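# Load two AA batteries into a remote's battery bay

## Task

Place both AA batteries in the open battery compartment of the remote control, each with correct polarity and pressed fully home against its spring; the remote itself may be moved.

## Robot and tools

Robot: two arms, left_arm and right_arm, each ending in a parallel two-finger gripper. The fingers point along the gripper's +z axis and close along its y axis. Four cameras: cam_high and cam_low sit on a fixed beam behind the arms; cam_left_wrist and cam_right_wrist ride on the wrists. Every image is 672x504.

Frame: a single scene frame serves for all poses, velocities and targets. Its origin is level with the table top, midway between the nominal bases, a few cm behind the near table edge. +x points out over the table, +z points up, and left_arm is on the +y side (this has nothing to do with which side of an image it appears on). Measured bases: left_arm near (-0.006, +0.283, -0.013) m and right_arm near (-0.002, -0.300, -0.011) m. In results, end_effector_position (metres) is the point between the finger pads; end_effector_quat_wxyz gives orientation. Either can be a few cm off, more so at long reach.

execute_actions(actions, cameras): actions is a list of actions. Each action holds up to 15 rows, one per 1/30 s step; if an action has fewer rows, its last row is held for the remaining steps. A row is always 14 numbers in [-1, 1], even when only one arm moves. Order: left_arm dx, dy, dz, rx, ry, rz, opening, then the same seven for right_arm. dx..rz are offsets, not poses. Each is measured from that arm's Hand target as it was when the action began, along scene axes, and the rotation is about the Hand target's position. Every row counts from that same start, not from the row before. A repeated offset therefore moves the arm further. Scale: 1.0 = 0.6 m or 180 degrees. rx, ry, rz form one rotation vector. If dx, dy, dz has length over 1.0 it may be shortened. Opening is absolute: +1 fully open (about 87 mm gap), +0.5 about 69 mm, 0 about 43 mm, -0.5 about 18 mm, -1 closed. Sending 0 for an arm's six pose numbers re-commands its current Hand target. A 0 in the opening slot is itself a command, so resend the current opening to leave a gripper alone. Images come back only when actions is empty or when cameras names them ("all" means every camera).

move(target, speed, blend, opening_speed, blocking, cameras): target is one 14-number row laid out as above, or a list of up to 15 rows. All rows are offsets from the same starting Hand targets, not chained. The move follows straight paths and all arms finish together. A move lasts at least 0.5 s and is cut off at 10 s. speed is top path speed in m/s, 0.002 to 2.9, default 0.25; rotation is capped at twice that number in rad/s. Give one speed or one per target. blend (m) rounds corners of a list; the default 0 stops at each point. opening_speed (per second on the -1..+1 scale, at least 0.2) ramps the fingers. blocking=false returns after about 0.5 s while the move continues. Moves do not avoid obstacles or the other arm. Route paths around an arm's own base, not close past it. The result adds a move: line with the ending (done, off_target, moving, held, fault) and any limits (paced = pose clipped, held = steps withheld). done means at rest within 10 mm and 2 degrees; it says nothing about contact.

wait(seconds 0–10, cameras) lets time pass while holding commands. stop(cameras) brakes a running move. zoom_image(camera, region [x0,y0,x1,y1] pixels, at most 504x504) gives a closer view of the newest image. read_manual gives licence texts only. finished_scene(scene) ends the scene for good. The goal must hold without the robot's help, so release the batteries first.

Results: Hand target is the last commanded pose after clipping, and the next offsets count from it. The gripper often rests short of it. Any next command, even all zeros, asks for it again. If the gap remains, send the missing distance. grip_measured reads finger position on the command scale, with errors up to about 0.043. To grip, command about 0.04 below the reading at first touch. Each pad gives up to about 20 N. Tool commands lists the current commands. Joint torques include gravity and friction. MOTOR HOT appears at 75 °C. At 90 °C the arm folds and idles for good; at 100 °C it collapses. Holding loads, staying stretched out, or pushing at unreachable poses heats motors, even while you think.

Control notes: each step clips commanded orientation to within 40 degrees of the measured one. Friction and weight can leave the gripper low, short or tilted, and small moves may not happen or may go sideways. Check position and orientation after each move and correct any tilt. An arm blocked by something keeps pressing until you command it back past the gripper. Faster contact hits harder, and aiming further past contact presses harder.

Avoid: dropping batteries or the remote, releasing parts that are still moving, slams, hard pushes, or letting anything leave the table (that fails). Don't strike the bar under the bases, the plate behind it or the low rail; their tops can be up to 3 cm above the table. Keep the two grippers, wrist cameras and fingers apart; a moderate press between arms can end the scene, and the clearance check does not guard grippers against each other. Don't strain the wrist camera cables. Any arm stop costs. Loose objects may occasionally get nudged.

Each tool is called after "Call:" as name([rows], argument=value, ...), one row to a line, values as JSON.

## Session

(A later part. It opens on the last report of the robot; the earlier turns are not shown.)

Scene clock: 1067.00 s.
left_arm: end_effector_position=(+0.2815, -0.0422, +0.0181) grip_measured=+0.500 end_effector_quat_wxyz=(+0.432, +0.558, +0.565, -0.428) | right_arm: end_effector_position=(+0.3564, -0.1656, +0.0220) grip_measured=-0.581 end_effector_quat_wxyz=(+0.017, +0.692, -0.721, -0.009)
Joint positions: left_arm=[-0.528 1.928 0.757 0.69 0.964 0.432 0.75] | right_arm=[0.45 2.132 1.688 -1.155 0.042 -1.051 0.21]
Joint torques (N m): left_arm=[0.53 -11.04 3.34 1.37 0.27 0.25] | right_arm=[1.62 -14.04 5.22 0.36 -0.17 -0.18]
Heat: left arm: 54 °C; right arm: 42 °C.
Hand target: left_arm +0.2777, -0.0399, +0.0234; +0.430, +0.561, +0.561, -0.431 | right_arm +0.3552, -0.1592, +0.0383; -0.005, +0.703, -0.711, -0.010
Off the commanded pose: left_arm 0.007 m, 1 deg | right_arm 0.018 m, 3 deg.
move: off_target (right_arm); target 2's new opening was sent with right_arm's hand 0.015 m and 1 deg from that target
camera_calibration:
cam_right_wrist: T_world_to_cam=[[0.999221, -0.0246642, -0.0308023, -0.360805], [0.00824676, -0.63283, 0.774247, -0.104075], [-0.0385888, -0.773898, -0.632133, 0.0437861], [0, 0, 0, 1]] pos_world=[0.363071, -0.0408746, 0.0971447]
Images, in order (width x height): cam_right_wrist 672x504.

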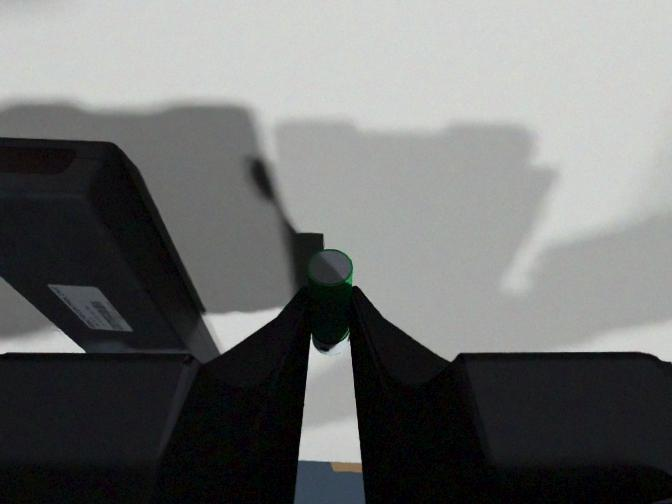

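Call:
move([
  [0,0,0,0,0,0,0.5,0,0,-0.05,0,0,0,-0.72],
  [0,0,0,0,0,0,0.5,0,0,-0.05,0,0,0,0],
  [0,0,0,0,0,0,0.5,0,0,0.12,0,0,0,0],
  [0,0,0,0,0,0,0.5,-0.03,-0.03,0.14,0,0,-0.5,0],
  [0,0,0,0,0,0,0.5,0,-0.01,0.12,0,0,-1,0],
], speed=[0.06,0.1,0.12,0.3,0.3], opening_speed=1, cameras=["cam_right_wrist"])

Scene clock: 1083.10 s.
left_arm: end_effector_position=(+0.2815, -0.0422, +0.0181) grip_measured=+0.500 end_effector_quat_wxyz=(+0.432, +0.558, +0.565, -0.428) | right_arm: end_effector_position=(+0.3541, -0.1677, +0.0964) grip_measured=+0.000 end_effector_quat_wxyz=(-0.007, +0.708, +0.706, -0.025)
Joint positions: left_arm=[-0.528 1.928 0.757 0.69 0.964 0.432 0.75] | right_arm=[0.265 1.964 1.755 -1.394 0.059 1.867 0.5]
Joint torques (N m): left_arm=[0.54 -11.04 3.36 1.37 0.27 0.25] | right_arm=[1.29 -12.11 5.15 0.44 0.26 0.05]
Motor temperatures (°C): left_arm=[28 54 38 37 27 27 28] | right_arm=[29 52 40 30 31 28 29]
Heat: left arm: 54 °C; right arm: 52 °C.
Hand target: left_arm +0.2777, -0.0399, +0.0234; +0.430, +0.561, +0.561, -0.431 | right_arm +0.3552, -0.1653, +0.1104; +0.010, +0.711, +0.703, -0.005
Off the commanded pose: left_arm 0.007 m, 1 deg | right_arm 0.014 m, 3 deg.
move: off_target (right_arm); target 2's new opening was sent with right_arm's hand 0.011 m and 3 deg from that target
camera_calibration:
cam_right_wrist: T_world_to_cam=[[-0.998567, -0.0135023, 0.0517817, 0.345035], [0.0300121, 0.659832, 0.750813, 0.048271], [-0.044305, 0.751292, -0.658482, 0.349349], [0, 0, 0, 1]] pos_world=[0.35857, -0.289655, 0.175931]
Images, in order (width x height): cam_right_wrist 672x504.

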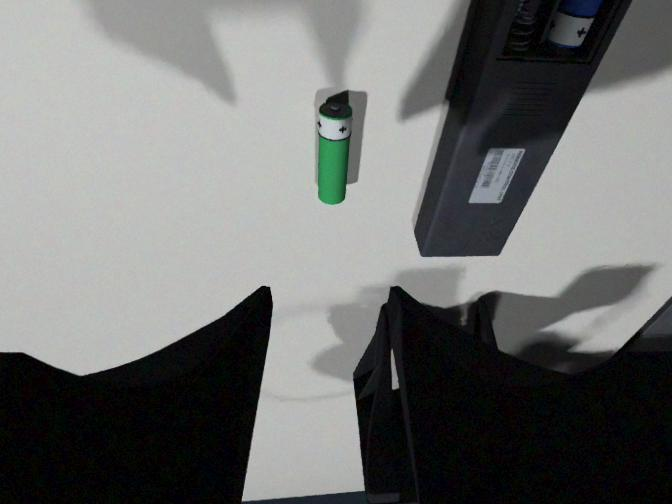

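Call:
move(target=[0,0,0,0,0,0,0.5,-0.006,-0.03,-0.165,0,0,0,0], speed=0.12, cameras=["cam_right_wrist"])

Scene clock: 1093.93 s.
left_arm: end_effector_position=(+0.2815, -0.0422, +0.0181) grip_measured=+0.500 end_effector_quat_wxyz=(+0.432, +0.558, +0.565, -0.428) | right_arm: end_effector_position=(+0.3493, -0.1815, +0.0143) grip_measured=+0.000 end_effector_quat_wxyz=(+0.000, +0.713, +0.701, -0.011)
Joint positions: left_arm=[-0.528 1.928 0.757 0.69 0.964 0.432 0.75] | right_arm=[0.22 1.948 1.403 -1.025 0.057 1.836 0.5]
Joint torques (N m): left_arm=[0.54 -11.04 3.36 1.37 0.27 0.25] | right_arm=[0.08 -9.17 4.14 0.78 0.21 -0.1]
Heat: left arm: 54 °C; right arm: 54 °C.
Hand target: left_arm +0.2777, -0.0399, +0.0234; +0.430, +0.561, +0.561, -0.431 | right_arm +0.3517, -0.1832, +0.0115; +0.010, +0.711, +0.703, -0.005
Off the commanded pose: left_arm 0.007 m, 1 deg | right_arm 0.004 m, 1 deg.
move: done
camera_calibration:
cam_right_wrist: T_world_to_cam=[[-0.999765, 0.00158235, 0.0216115, 0.347952], [0.0174257, 0.651532, 0.758421, 0.121937], [-0.0128805, 0.75862, -0.651406, 0.295782], [0, 0, 0, 1]] pos_world=[0.349555, -0.304383, 0.0926748]
Images, in order (width x height): cam_right_wrist 672x504.

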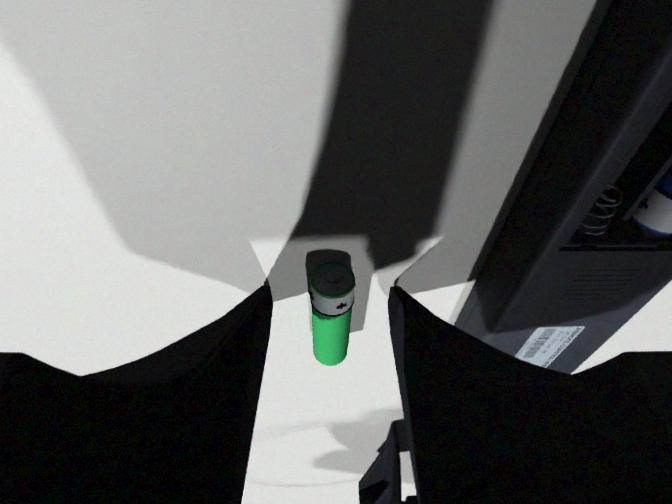

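Call:
move([
  [0,0,0,0,0,0,0.5,-0.001,0,0,0,0,0,-0.75],
  [0,0,0,0,0,0,0.5,0,0,0.16,0,0,0,-0.75],
  [0.004,-0.05,0.02,0,0,0,0.5,-0.127,-0.145,0.09,-0.122,0,-0.024,-0.75],
], speed=0.2, opening_speed=0.8, cameras=["cam_right_wrist","cam_left_wrist"])

Call:
zoom_image(camera="cam_right_wrist", region=[230, 200, 450, 400])

Scene clock: 1121.97 s.
left_arm: end_effector_position=(+0.2749, -0.0636, +0.0241) grip_measured=+0.500 end_effector_quat_wxyz=(+0.419, +0.560, +0.568, -0.433) | right_arm: end_effector_position=(+0.2722, -0.2713, +0.0584) grip_measured=-0.582 end_effector_quat_wxyz=(+0.127, +0.717, +0.668, -0.156)
Joint positions: left_arm=[-0.589 1.928 0.805 0.647 0.922 0.395 0.75] | right_arm=[0.22 1.666 1.228 -1.274 0.421 1.926 0.209]
Joint torques (N m): left_arm=[-0.31 -9.94 5.9 1.62 -0.01 0.04] | right_arm=[1.37 -8.8 4.97 0.14 0.36 0.06]
Motor temperatures (°C): left_arm=[28 54 38 37 27 27 28] | right_arm=[29 57 38 29 31 28 29]
Heat: left arm: 54 °C; right arm: 57 °C.
Hand target: left_arm +0.2801, -0.0698, +0.0353; +0.430, +0.561, +0.561, -0.431 | right_arm +0.2754, -0.2702, +0.0654; +0.145, +0.722, +0.662, -0.139
Off the commanded pose: left_arm 0.014 m, 2 deg | right_arm 0.008 m, 3 deg.
move: off_target (left_arm, right_arm)
camera_calibration:
cam_left_wrist: T_world_to_cam=[[-0.999749, 0.0025895, 0.0222445, 0.273152], [-0.00797143, 0.887088, -0.461532, 0.101223], [-0.020928, -0.461594, -0.886845, 0.136572], [0, 0, 0, 1]] pos_world=[0.276748, -0.0274598, 0.161759]
cam_right_wrist: T_world_to_cam=[[-0.997335, 0.0629108, 0.0369441, 0.285192], [0.0728338, 0.88791, 0.454214, 0.215173], [-0.00422804, 0.455694, -0.890126, 0.321015], [0, 0, 0, 1]] pos_world=[0.270117, -0.355281, 0.177473]
Images, in order (width x height): cam_left_wrist 672x504, cam_right_wrist 672x504.

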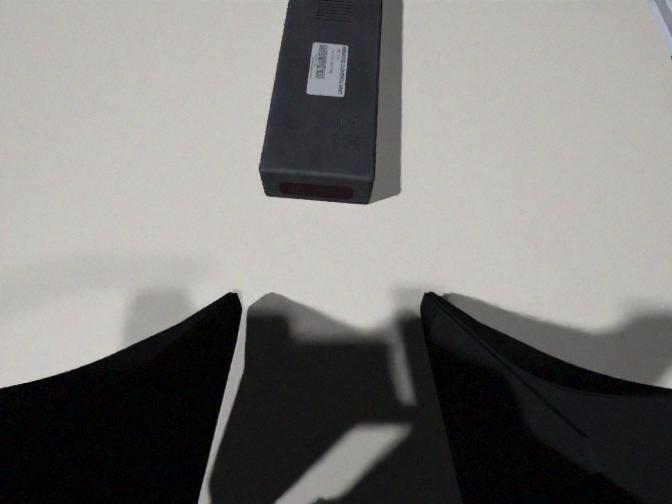

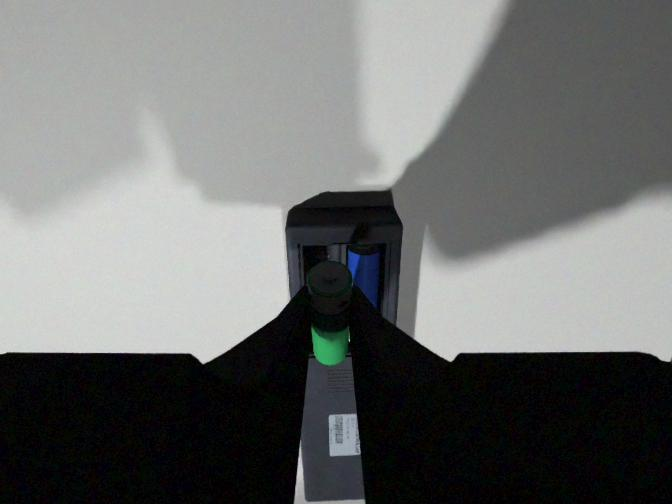

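Scaled by 2.291 from the camera's 672x504 image, which has a finer 960x720 frame.

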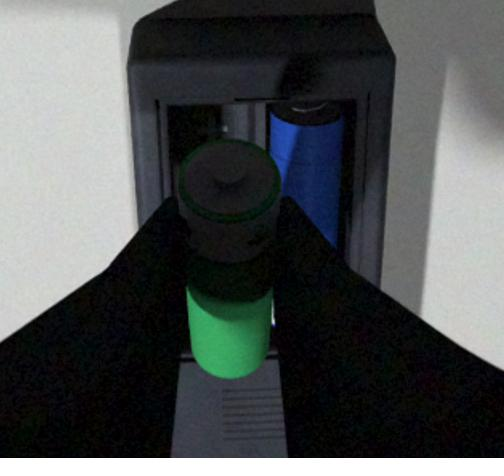

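Call:
move([
  [0.003,-0.11,-0.028,0,0,0,0.5,0,0,-0.005,0,0,-0.015,-0.75],
  [0.003,-0.14,-0.028,0,0,0,0.5,0,0,-0.005,0,0,-0.015,-0.75],
], speed=0.12, cameras=["cam_right_wrist","cam_left_wrist"])

Call:
zoom_image(camera="cam_right_wrist", region=[230, 200, 450, 400])

Scene clock: 1143.70 s.
left_arm: end_effector_position=(+0.2796, -0.1494, +0.0196) grip_measured=+0.500 end_effector_quat_wxyz=(+0.432, +0.564, +0.556, -0.432) | right_arm: end_effector_position=(+0.2744, -0.2715, +0.0584) grip_measured=-0.582 end_effector_quat_wxyz=(+0.131, +0.733, +0.650, -0.152)
Joint positions: left_arm=[-0.762 2.117 1.034 0.714 0.768 0.298 0.75] | right_arm=[0.22 1.666 1.228 -1.273 0.421 1.976 0.209]
Joint torques (N m): left_arm=[-0.16 -9.25 6.02 1.69 -0.13 0.01] | right_arm=[1.1 -7.6 5.18 0.06 0.34 0.12]
Heat: left arm: 54 °C; right arm: 53 °C.
Hand target: left_arm +0.2819, -0.1539, +0.0186; +0.430, +0.561, +0.561, -0.431 | right_arm +0.2754, -0.2702, +0.0624; +0.142, +0.738, +0.645, -0.142
Off the commanded pose: left_arm 0.005 m, 1 deg | right_arm 0.004 m, 2 deg.
move: done
camera_calibration:
cam_left_wrist: T_world_to_cam=[[-0.999941, 0.00820527, -0.00714696, 0.27979], [0.0106244, 0.878117, -0.478327, 0.169155], [0.00235107, -0.478375, -0.878153, 0.083921], [0, 0, 0, 1]] pos_world=[0.277779, -0.110688, 0.156607]
cam_right_wrist: T_world_to_cam=[[-0.993968, 0.108342, 0.0170087, 0.299899], [0.10424, 0.885139, 0.4535, 0.205906], [0.0340782, 0.452538, -0.891094, 0.309831], [0, 0, 0, 1]] pos_world=[0.266068, -0.354957, 0.177609]
Images, in order (width x height): cam_left_wrist 672x504, cam_right_wrist 672x504.

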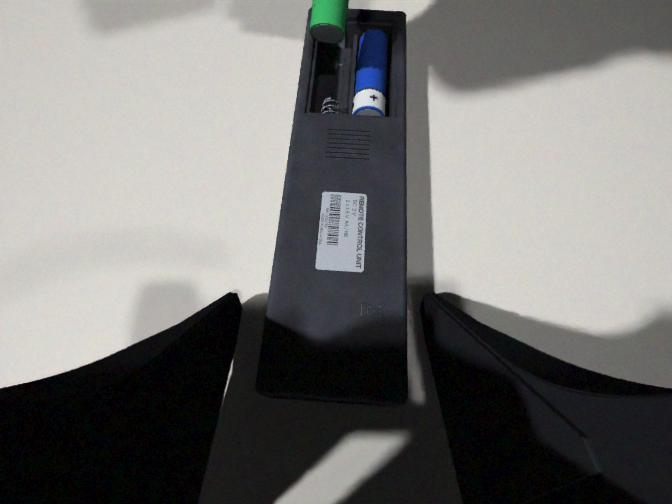

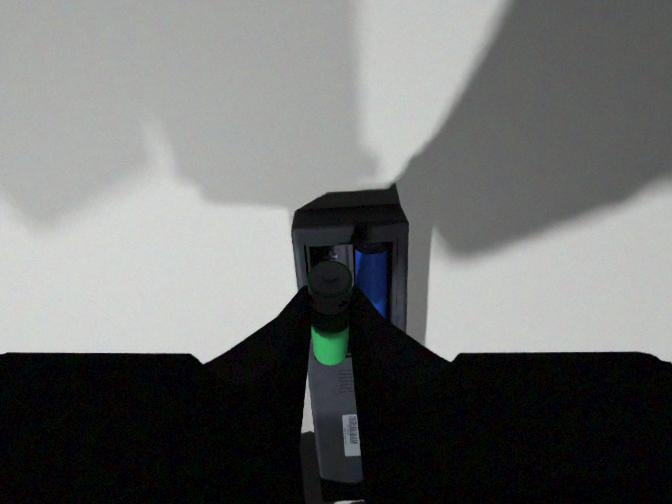

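Scaled by 2.291 from the camera's 672x504 image, which has a finer 960x720 frame.

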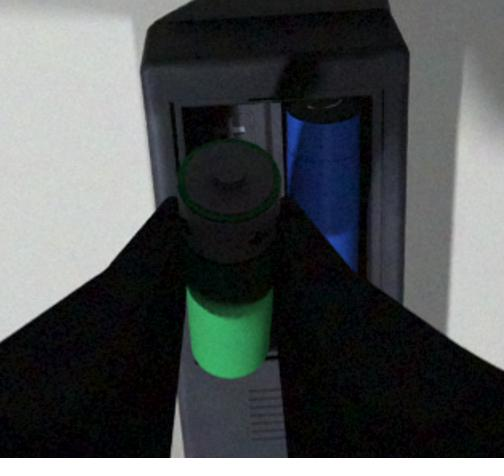

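Call:
move([
  [0,0.004,0,0,0,0,0.03,0,0,0,0,0,0,-0.75],
  [0,0.004,0,0,0,0,0.03,-0.001,0,-0.045,0,0,0,-0.75],
], speed=0.06, opening_speed=0.6, cameras=["cam_right_wrist","cam_left_wrist"])

Call:
zoom_image(camera="cam_left_wrist", region=[270, 0, 430, 130])

Call:
zoom_image(camera="cam_right_wrist", region=[230, 200, 450, 400])

Scene clock: 1156.63 s.
left_arm: end_effector_position=(+0.2799, -0.1493, +0.0195) grip_measured=+0.106 end_effector_quat_wxyz=(+0.432, +0.564, +0.556, -0.431) | right_arm: end_effector_position=(+0.2733, -0.2708, +0.0375) grip_measured=-0.582 end_effector_quat_wxyz=(+0.136, +0.735, +0.648, -0.144)
Joint positions: left_arm=[-0.762 2.117 1.034 0.714 0.767 0.298 0.553] | right_arm=[0.22 1.666 1.143 -1.171 0.421 1.976 0.209]
Joint torques (N m): left_arm=[0.16 -9.7 5.46 1.7 -0.07 0.03] | right_arm=[0.83 -6.04 5.04 0.25 0.32 0.05]
Motor temperatures (°C): left_arm=[28 55 39 38 26 27 28] | right_arm=[29 51 39 29 31 28 30]
Heat: left arm: 55 °C; right arm: 51 °C.
Hand target: left_arm +0.2819, -0.1515, +0.0186; +0.430, +0.561, +0.561, -0.431 | right_arm +0.2747, -0.2702, +0.0353; +0.142, +0.738, +0.645, -0.143
Off the commanded pose: left_arm 0.003 m, 1 deg | right_arm 0.003 m, 1 deg.
move: done
camera_calibration:
cam_left_wrist: T_world_to_cam=[[-0.999949, 0.00683155, -0.00749516, 0.279797], [0.00958312, 0.878345, -0.477931, 0.169358], [0.00331832, -0.477978, -0.878365, 0.0836411], [0, 0, 0, 1]] pos_world=[0.277882, -0.110687, 0.156506]
cam_right_wrist: T_world_to_cam=[[-0.994024, 0.109163, -0.000140113, 0.299938], [0.0969086, 0.883028, 0.459206, 0.216102], [0.050252, 0.456448, -0.88833, 0.287425], [0, 0, 0, 1]] pos_world=[0.262759, -0.35476, 0.156134]
Images, in order (width x height): cam_left_wrist 672x504, cam_right_wrist 672x504.

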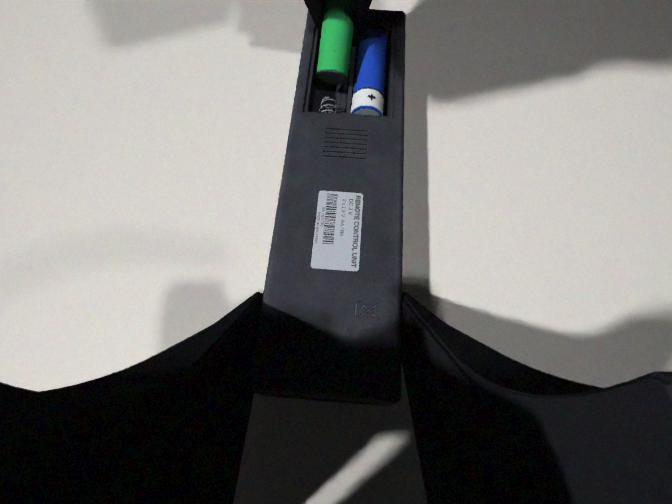

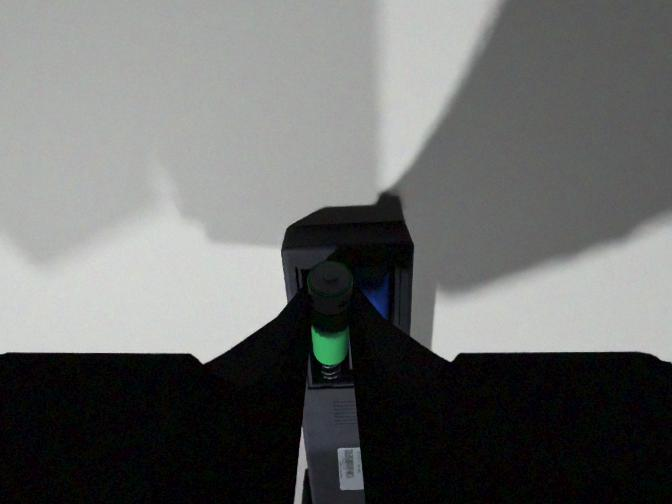

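Scaled by 3.150 from the camera's 672x504 image, which has a finer 960x720 frame.

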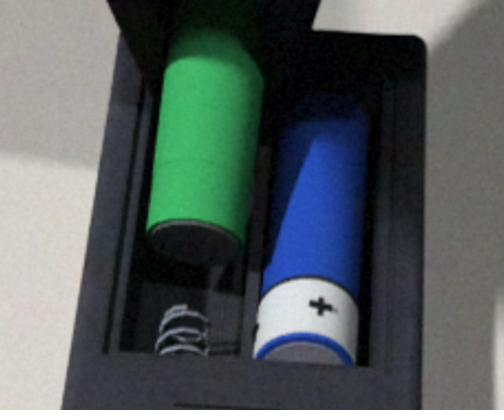

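Scaled by 2.291 from the camera's 672x504 image, which has a finer 960x720 frame.

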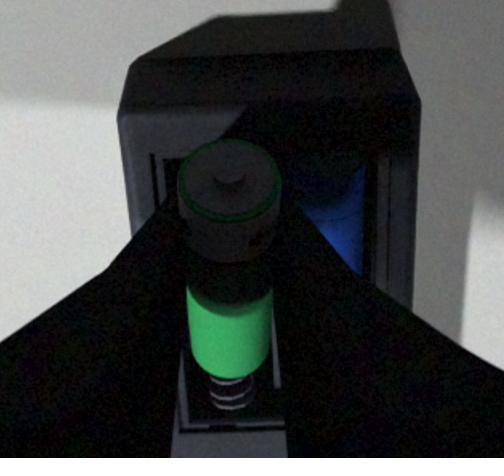

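Call:
move(target=[0,-0.015,0,0,0,0,-0.02,0,0.055,-0.006,0,0,0,-0.8], speed=0.05, cameras=["cam_right_wrist","cam_left_wrist"])

Call:
zoom_image(camera="cam_left_wrist", region=[270, 0, 430, 130])

Call:
zoom_image(camera="cam_right_wrist", region=[230, 200, 450, 400])

Scene clock: 1166.37 s.
left_arm: end_effector_position=(+0.2815, -0.1510, +0.0196) grip_measured=+0.106 end_effector_quat_wxyz=(+0.431, +0.564, +0.557, -0.431) | right_arm: end_effector_position=(+0.2729, -0.2560, +0.0362) grip_measured=-0.582 end_effector_quat_wxyz=(+0.159, +0.731, +0.646, -0.151)
Joint positions: left_arm=[-0.762 2.122 1.046 0.706 0.767 0.297 0.553] | right_arm=[0.303 1.689 1.152 -1.189 0.46 2.068 0.209]
Joint torques (N m): left_arm=[-1.09 -8.68 6.68 1.73 -0.24 -0.05] | right_arm=[2.54 -4.52 7.25 0.03 -0.35 0.05]
Motor temperatures (°C): left_arm=[28 56 39 38 26 27 29] | right_arm=[29 49 39 29 31 28 30]
Heat: left arm: 56 °C; right arm: 49 °C.
Hand target: left_arm +0.2819, -0.1605, +0.0186; +0.430, +0.561, +0.561, -0.431 | right_arm +0.2748, -0.2372, +0.0318; +0.142, +0.738, +0.645, -0.142
Off the commanded pose: left_arm 0.010 m, 1 deg | right_arm 0.019 m, 2 deg.
joint sent to its limit (right arm) — joint 6 (wrist roll), upper limit. The joint targets still meet the commanded pose.
move: off_target (right_arm)
camera_calibration:
cam_left_wrist: T_world_to_cam=[[-0.999962, 0.00660626, -0.00561577, 0.281392], [0.00848504, 0.878861, -0.477003, 0.171145], [0.00178427, -0.477032, -0.878884, 0.083613], [0, 0, 0, 1]] pos_world=[0.27978, -0.112386, 0.156703]
cam_right_wrist: T_world_to_cam=[[-0.994367, 0.102922, -0.025318, 0.297419], [0.0828568, 0.903792, 0.419875, 0.214161], [0.0660967, 0.415412, -0.907229, 0.265426], [0, 0, 0, 1]] pos_world=[0.260455, -0.334429, 0.158412]
Images, in order (width x height): cam_left_wrist 672x504, cam_right_wrist 672x504.

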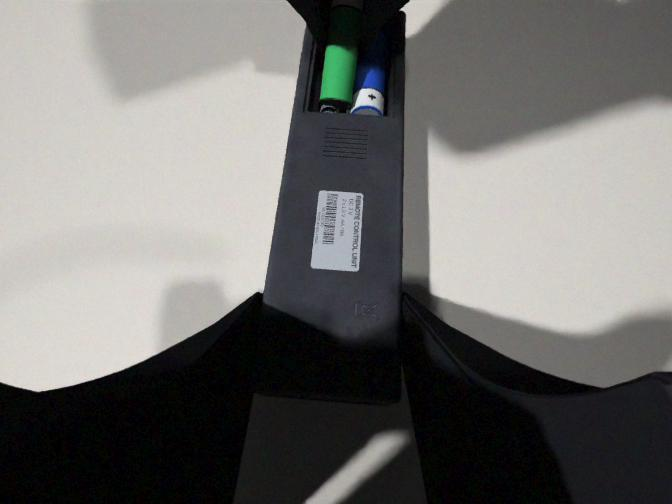

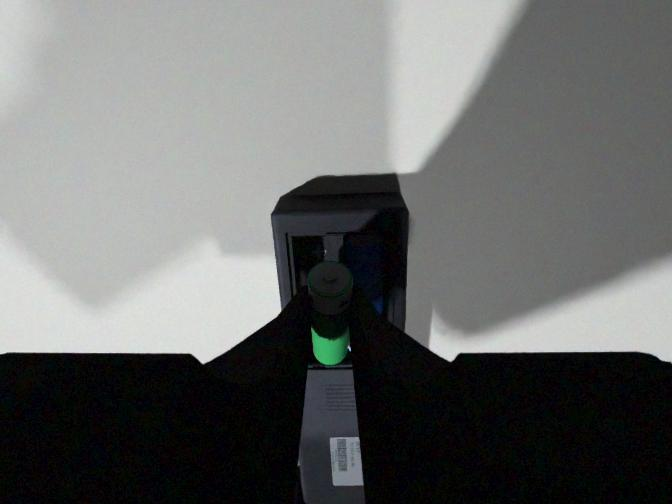

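Scaled by 3.150 from the camera's 672x504 image, which has a finer 960x720 frame.

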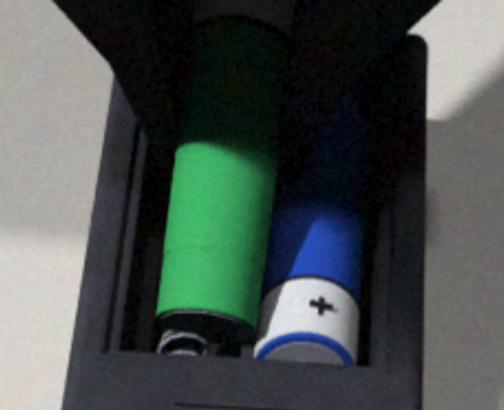

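Scaled by 2.291 from the camera's 672x504 image, which has a finer 960x720 frame.

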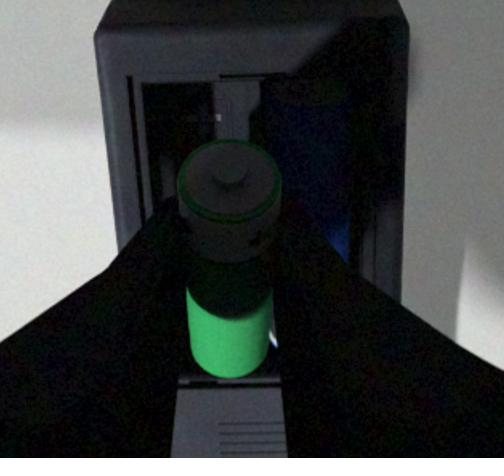

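Call:
move(target=[0,0,0,0,0,0,-0.02,0.007,0.008,-0.03,0.1,0,0.01,-0.8], speed=0.05, cameras=["cam_right_wrist","cam_left_wrist"])

Call:
zoom_image(camera="cam_left_wrist", region=[270, 0, 430, 130])

Call:
zoom_image(camera="cam_right_wrist", region=[230, 200, 450, 400])

Scene clock: 1184.03 s.
left_arm: end_effector_position=(+0.2815, -0.1510, +0.0196) grip_measured=+0.106 end_effector_quat_wxyz=(+0.431, +0.564, +0.557, -0.431) | right_arm: end_effector_position=(+0.2761, -0.2589, +0.0277) grip_measured=-0.583 end_effector_quat_wxyz=(+0.068, +0.745, +0.659, -0.079)
Joint positions: left_arm=[-0.762 2.122 1.046 0.706 0.767 0.297 0.553] | right_arm=[0.139 1.638 1.089 -1.061 0.244 1.866 0.208]
Joint torques (N m): left_arm=[-1.11 -8.66 6.67 1.73 -0.25 -0.04] | right_arm=[1.22 -4.52 2.89 1.14 -0.95 -0.18]
Motor temperatures (°C): left_arm=[28 56 40 37 26 27 29] | right_arm=[30 46 39 28 30 28 30]
Heat: left arm: 56 °C; right arm: 46 °C.
Hand target: left_arm +0.2819, -0.1605, +0.0186; +0.430, +0.561, +0.561, -0.431 | right_arm +0.2790, -0.2324, +0.0138; +0.027, +0.740, +0.670, -0.038
Off the commanded pose: left_arm 0.010 m, 1 deg | right_arm 0.030 m, 7 deg.
move: off_target (right_arm)
camera_calibration:
cam_left_wrist: T_world_to_cam=[[-0.999962, 0.00660626, -0.00561577, 0.281392], [0.00848504, 0.878861, -0.477003, 0.171145], [0.00178427, -0.477032, -0.878884, 0.083613], [0, 0, 0, 1]] pos_world=[0.27978, -0.112386, 0.156703]
cam_right_wrist: T_world_to_cam=[[-0.994253, 0.106327, 0.0124456, 0.300424], [0.0911701, 0.780067, 0.619019, 0.180266], [0.05611, 0.616596, -0.785278, 0.310189], [0, 0, 0, 1]] pos_world=[0.264858, -0.363824, 0.128258]
Images, in order (width x height): cam_left_wrist 672x504, cam_right_wrist 672x504.

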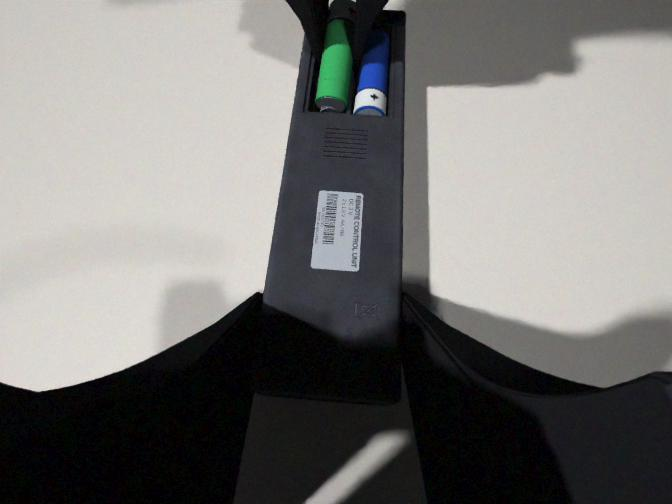

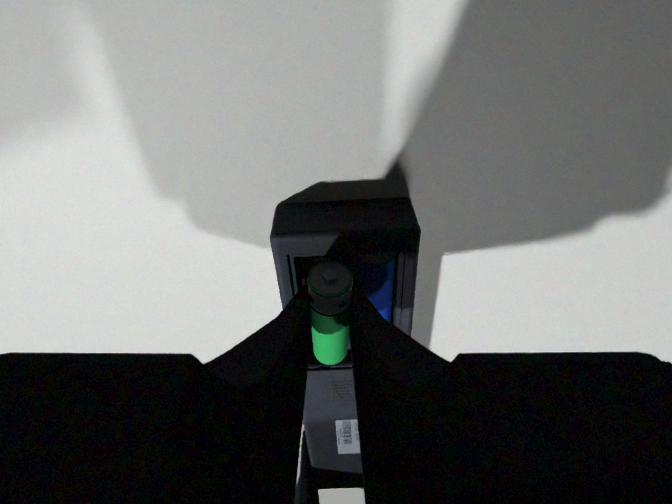

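Scaled by 3.150 from the camera's 672x504 image, which has a finer 960x720 frame.

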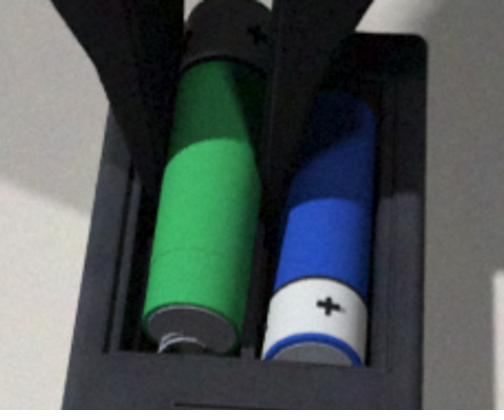

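Scaled by 2.291 from the camera's 672x504 image, which has a finer 960x720 frame.

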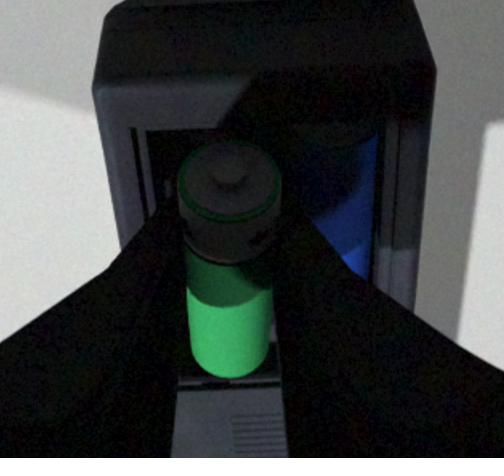

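Call:
move(target=[0,0,0,0,0,0,-0.02,0.002,0.018,-0.012,0.02,0,0,-0.8], speed=0.05, cameras=["cam_right_wrist","cam_left_wrist"])

Call:
zoom_image(camera="cam_left_wrist", region=[270, 0, 430, 130])

Call:
zoom_image(camera="cam_right_wrist", region=[230, 200, 450, 400])

Scene clock: 1198.30 s.
left_arm: end_effector_position=(+0.2815, -0.1510, +0.0196) grip_measured=+0.106 end_effector_quat_wxyz=(+0.431, +0.564, +0.557, -0.431) | right_arm: end_effector_position=(+0.2762, -0.2582, +0.0271) grip_measured=-0.585 end_effector_quat_wxyz=(+0.061, +0.746, +0.659, -0.069)
Joint positions: left_arm=[-0.762 2.122 1.046 0.706 0.767 0.297 0.553] | right_arm=[0.127 1.63 1.077 -1.046 0.222 1.855 0.208]
Joint torques (N m): left_arm=[-1.1 -8.68 6.67 1.73 -0.24 -0.04] | right_arm=[2.29 -3.18 2.33 1.37 -1.36 -0.15]
Motor temperatures (°C): left_arm=[28 55 40 37 26 27 29] | right_arm=[30 44 38 29 31 28 30]
Heat: left arm: 55 °C; right arm: 44 °C.
Hand target: left_arm +0.2819, -0.1605, +0.0186; +0.430, +0.561, +0.561, -0.431 | right_arm +0.2802, -0.2216, +0.0067; +0.004, +0.741, +0.671, -0.017
Off the commanded pose: left_arm 0.010 m, 1 deg | right_arm 0.042 m, 9 deg.
move: off_target (right_arm)
camera_calibration:
cam_left_wrist: T_world_to_cam=[[-0.999962, 0.00660626, -0.00561577, 0.281392], [0.00848504, 0.878861, -0.477003, 0.171145], [0.00178427, -0.477032, -0.878884, 0.083613], [0, 0, 0, 1]] pos_world=[0.27978, -0.112386, 0.156703]
cam_right_wrist: T_world_to_cam=[[-0.994071, 0.108358, 0.00903742, 0.300945], [0.0892338, 0.765475, 0.637249, 0.176343], [0.0621333, 0.634277, -0.770605, 0.311753], [0, 0, 0, 1]] pos_world=[0.264054, -0.365333, 0.125144]
Images, in order (width x height): cam_left_wrist 672x504, cam_right_wrist 672x504.

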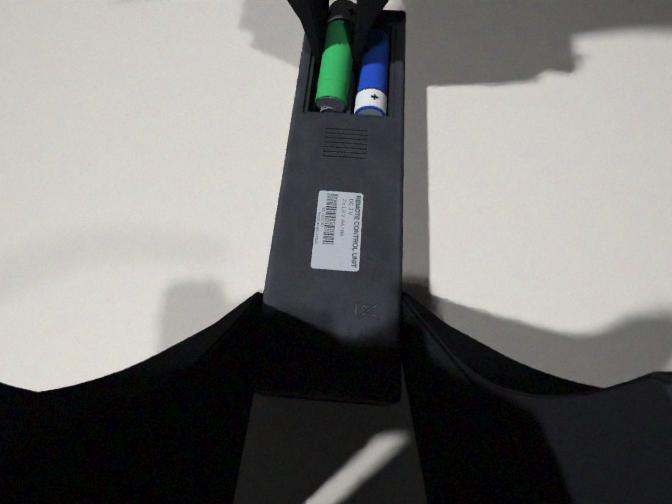

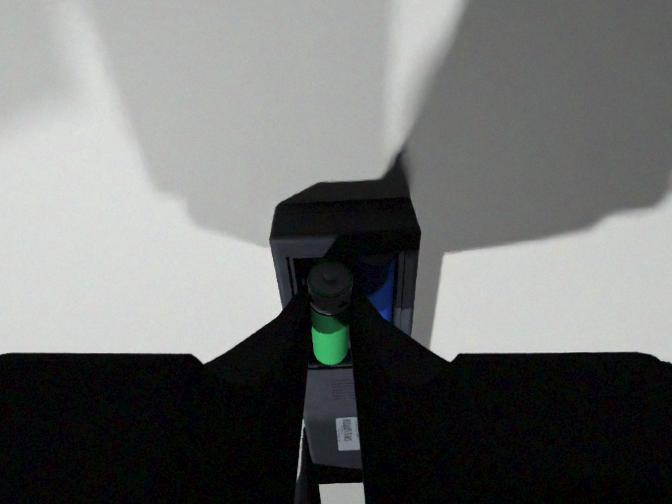

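Scaled by 3.150 from the camera's 672x504 image, which has a finer 960x720 frame.

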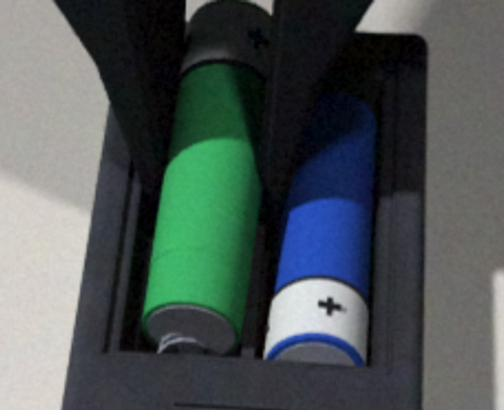

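Scaled by 2.291 from the camera's 672x504 image, which has a finer 960x720 frame.

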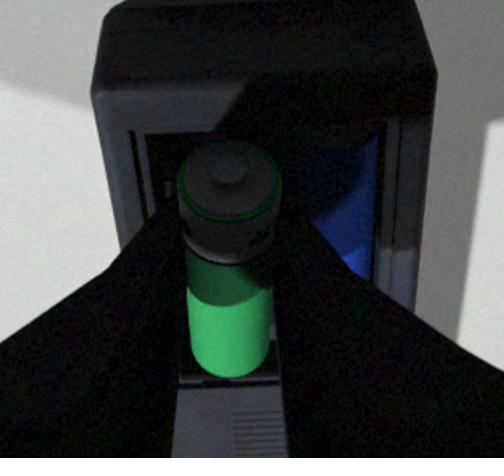

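Call:
move(target=[0,0,0,0,0,0,0.03,0,-0.075,0,0,0,0,-0.8], speed=0.05, cameras=["cam_right_wrist","cam_left_wrist"])

Call:
zoom_image(camera="cam_right_wrist", region=[230, 200, 450, 400])

Scene clock: 1214.20 s.
left_arm: end_effector_position=(+0.2816, -0.1509, +0.0196) grip_measured=+0.106 end_effector_quat_wxyz=(+0.431, +0.564, +0.557, -0.431) | right_arm: end_effector_position=(+0.2771, -0.2636, +0.0262) grip_measured=-0.587 end_effector_quat_wxyz=(-0.004, +0.740, +0.672, -0.010)
Joint positions: left_arm=[-0.762 2.122 1.046 0.706 0.766 0.297 0.553] | right_arm=[-0.008 1.619 1.05 -0.993 0.049 1.686 0.207]
Joint torques (N m): left_arm=[-1.11 -8.68 6.67 1.73 -0.24 -0.04] | right_arm=[-0.16 -3.26 2.5 1.24 0.24 -0.04]
Motor temperatures (°C): left_arm=[28 55 41 37 26 27 29] | right_arm=[30 43 37 30 32 28 30]
Heat: left arm: 55 °C; right arm: 43 °C.
Hand target: left_arm +0.2819, -0.1605, +0.0186; +0.430, +0.561, +0.561, -0.431 | right_arm +0.2801, -0.2666, +0.0066; +0.004, +0.741, +0.671, -0.017
Off the commanded pose: left_arm 0.010 m, 1 deg | right_arm 0.020 m, 1 deg.
move: off_target (right_arm)
camera_calibration:
cam_left_wrist: T_world_to_cam=[[-0.999964, 0.00634085, -0.00571195, 0.281378], [0.00829739, 0.878927, -0.476885, 0.171186], [0.00199653, -0.476915, -0.878947, 0.0835766], [0, 0, 0, 1]] pos_world=[0.27978, -0.112385, 0.156703]
cam_right_wrist: T_world_to_cam=[[-0.996482, 0.0798132, 0.0255439, 0.295232], [0.0711336, 0.644458, 0.761324, 0.150882], [0.0443017, 0.760463, -0.647869, 0.349415], [0, 0, 0, 1]] pos_world=[0.267981, -0.386518, 0.103964]
Images, in order (width x height): cam_left_wrist 672x504, cam_right_wrist 672x504.

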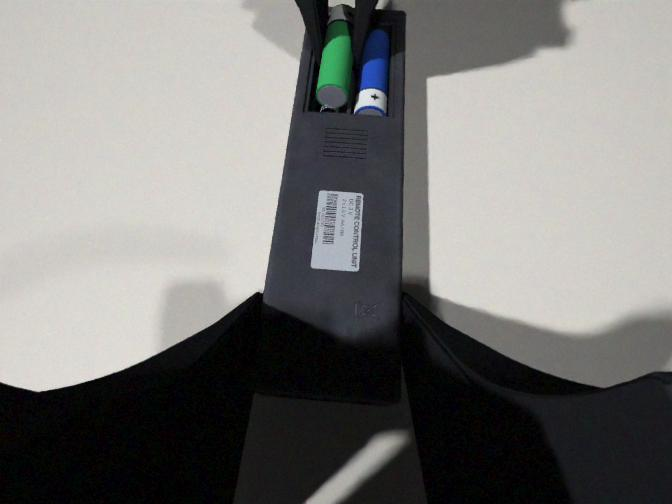

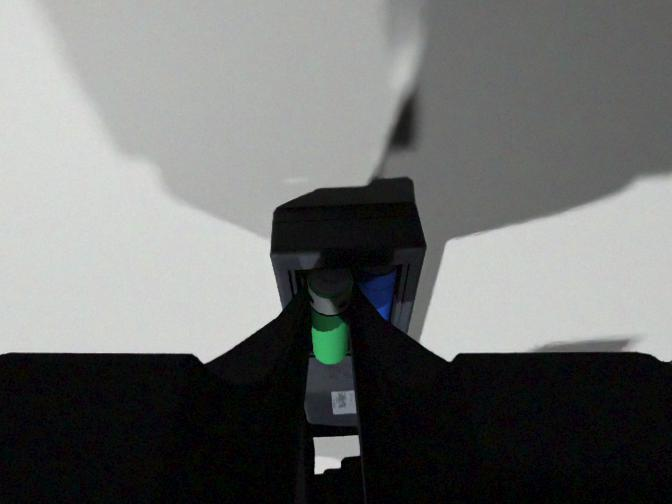

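Scaled by 2.291 from the camera's 672x504 image, which has a finer 960x720 frame.

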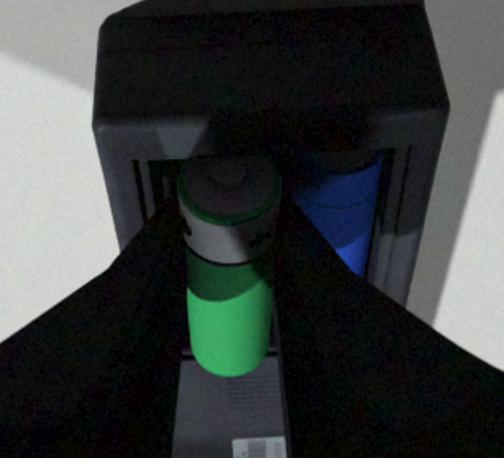

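Call:
move([
  [0,0.01,0,0,0,0,0.03,-0.005,0.004,0.012,0,0,0,-0.75],
  [0,0.01,0,0,0,0,0.03,-0.005,0.004,0.012,0,0,0,-0.46],
  [0,0.01,0,0,0,0,0.03,-0.005,0.004,0.13,0,0,0,-0.46],
], speed=0.08, opening_speed=0.8, cameras=["cam_right_wrist","cam_left_wrist"])

Call:
zoom_image(camera="cam_left_wrist", region=[270, 0, 430, 130])

Call:
zoom_image(camera="cam_right_wrist", region=[230, 200, 450, 400])

Scene clock: 1226.93 s.
left_arm: end_effector_position=(+0.2819, -0.1509, +0.0196) grip_measured=+0.106 end_effector_quat_wxyz=(+0.432, +0.564, +0.557, -0.431) | right_arm: end_effector_position=(+0.2772, -0.2644, +0.0723) grip_measured=-0.460 end_effector_quat_wxyz=(-0.008, +0.738, +0.675, -0.021)
Joint positions: left_arm=[-0.762 2.122 1.046 0.706 0.764 0.297 0.553] | right_arm=[0.001 1.594 1.214 -1.204 0.057 1.689 0.27]
Joint torques (N m): left_arm=[-0.27 -9.73 5.29 1.76 -0.1 0.02] | right_arm=[1.1 -8.25 7.61 0.02 0.24 0.15]
Motor temperatures (°C): left_arm=[28 55 41 37 26 27 29] | right_arm=[30 42 37 29 31 28 30]
Heat: left arm: 55 °C; right arm: 42 °C.
Hand target: left_arm +0.2819, -0.1545, +0.0186; +0.430, +0.561, +0.561, -0.431 | right_arm +0.2772, -0.2642, +0.0846; +0.004, +0.741, +0.671, -0.016
Off the commanded pose: left_arm 0.004 m, 1 deg | right_arm 0.012 m, 2 deg.
move: off_target (right_arm); target 2's new opening was sent with right_arm's hand 0.013 m and 1 deg from that target
camera_calibration:
cam_left_wrist: T_world_to_cam=[[-0.999968, 0.00453293, -0.00652438, 0.281509], [0.00709462, 0.87909, -0.476602, 0.171582], [0.00357511, -0.476634, -0.879095, 0.0831414], [0, 0, 0, 1]] pos_world=[0.279985, -0.112485, 0.156702]
cam_right_wrist: T_world_to_cam=[[-0.996279, 0.07242, 0.0467357, 0.290619], [0.0827295, 0.651361, 0.754245, 0.115422], [0.0241806, 0.755304, -0.654928, 0.384582], [0, 0, 0, 1]] pos_world=[0.27069, -0.386704, 0.151235]
Images, in order (width x height): cam_left_wrist 672x504, cam_right_wrist 672x504.

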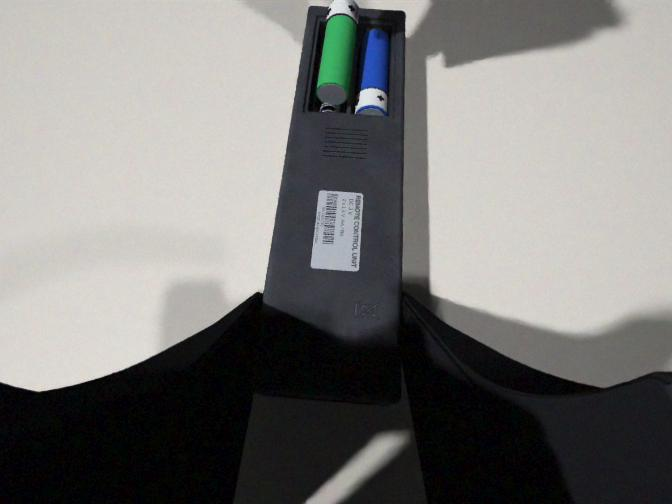

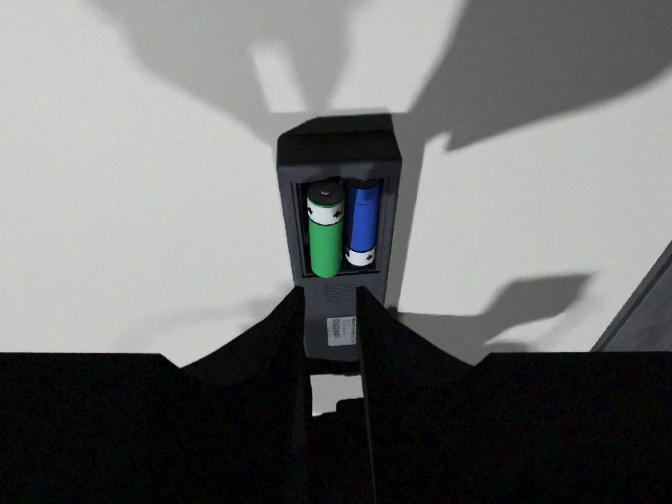

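Scaled by 3.150 from the camera's 672x504 image, which has a finer 960x720 frame.

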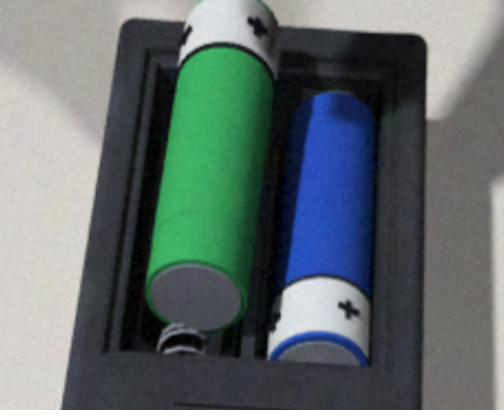

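Scaled by 2.291 from the camera's 672x504 image, which has a finer 960x720 frame.

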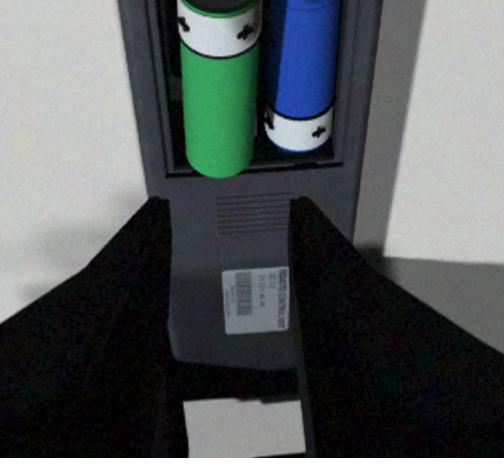

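Call:
zoom_image(camera="cam_right_wrist", region=[260, 120, 420, 290])

Scaled by 2.965 from the camera's 672x504 image, which has a finer 960x720 frame.

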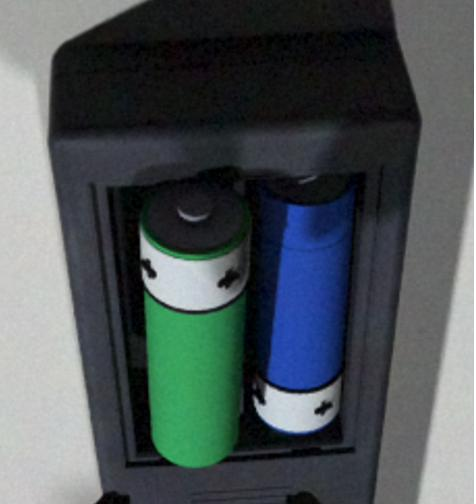

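Call:
move([
  [0,0,0,0,0,0,0.03,0.001,0,-0.095,0,0,0,-0.46],
  [0,0,0,0,0,0,0.03,0.001,0,-0.095,0,0,0,-0.75],
  [0,0,0,0,0,0,0.03,0,-0.02,-0.015,-0.03,0,0,-0.75],
  [0,0,0,0,0,0,0.03,-0.003,-0.01,-0.025,-0.13,0,0,-0.75],
], speed=0.08, opening_speed=0.8, cameras=["cam_right_wrist","cam_left_wrist"])

Call:
zoom_image(camera="cam_left_wrist", region=[270, 0, 430, 130])

Call:
zoom_image(camera="cam_right_wrist", region=[230, 200, 450, 400])

Scene clock: 1251.87 s.
left_arm: end_effector_position=(+0.2815, -0.1521, +0.0199) grip_measured=+0.094 end_effector_quat_wxyz=(+0.433, +0.563, +0.557, -0.431) | right_arm: end_effector_position=(+0.2749, -0.2703, +0.0688) grip_measured=-0.605 end_effector_quat_wxyz=(+0.151, +0.725, +0.657, -0.141)
Joint positions: left_arm=[-0.765 2.124 1.046 0.713 0.762 0.294 0.547] | right_arm=[0.242 1.627 1.226 -1.276 0.446 1.969 0.197]
Joint torques (N m): left_arm=[-0.03 -9.89 5.27 1.7 -0.08 0.05] | right_arm=[1.02 -4.55 7.64 -0.24 0.41 0.12]
Motor temperatures (°C): left_arm=[28 56 40 38 26 27 29] | right_arm=[29 44 40 29 30 28 30]
Heat: left arm: 56 °C; right arm: 44 °C.
Hand target: left_arm +0.2819, -0.1544, +0.0186; +0.430, +0.561, +0.561, -0.431 | right_arm +0.2753, -0.2703, +0.0697; +0.154, +0.725, +0.654, -0.152
Off the commanded pose: left_arm 0.003 m, 1 deg | right_arm 0.001 m, 1 deg.
move: done
camera_calibration:
cam_left_wrist: T_world_to_cam=[[-0.999962, 0.0041876, -0.00770912, 0.281061], [0.00736935, 0.877725, -0.479109, 0.172466], [0.00476016, -0.479147, -0.877722, 0.0821583], [0, 0, 0, 1]] pos_world=[0.279388, -0.113188, 0.156909]
cam_right_wrist: T_world_to_cam=[[-0.99669, 0.0785426, -0.0209633, 0.295332], [0.0611201, 0.894049, 0.443781, 0.215024], [0.053598, 0.441031, -0.89589, 0.310324], [0, 0, 0, 1]] pos_world=[0.264579, -0.352301, 0.188784]
Images, in order (width x height): cam_left_wrist 672x504, cam_right_wrist 672x504.

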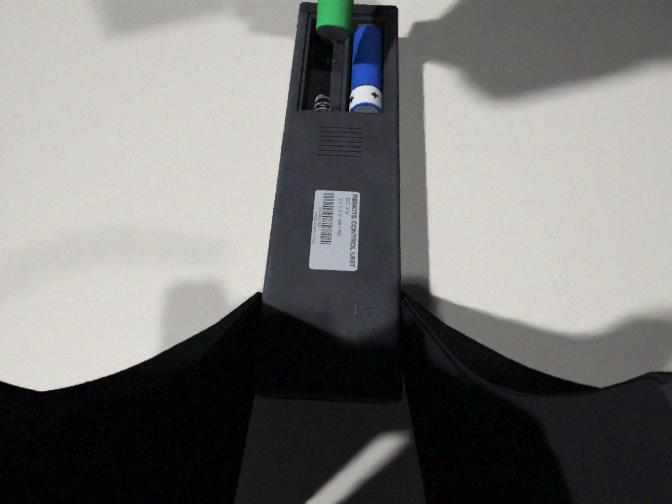

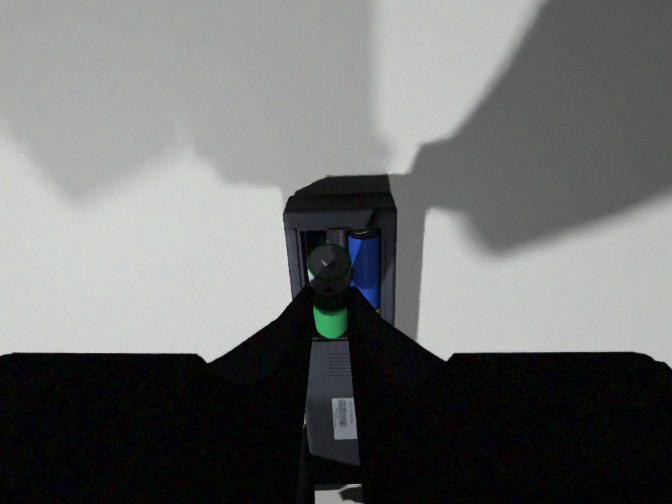

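Scaled by 3.150 from the camera's 672x504 image, which has a finer 960x720 frame.

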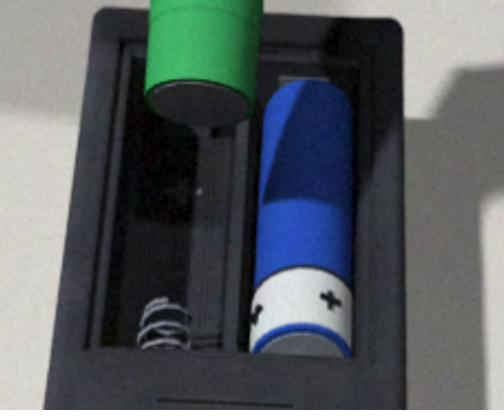

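Scaled by 2.291 from the camera's 672x504 image, which has a finer 960x720 frame.

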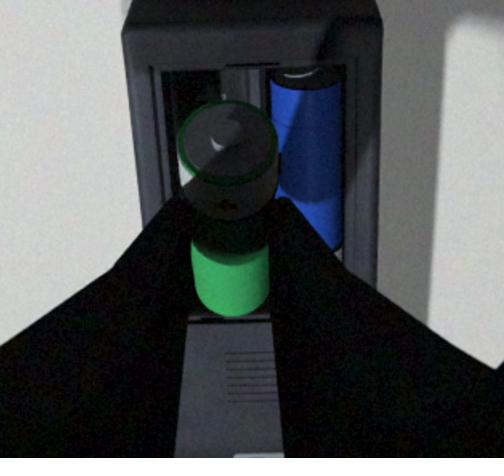

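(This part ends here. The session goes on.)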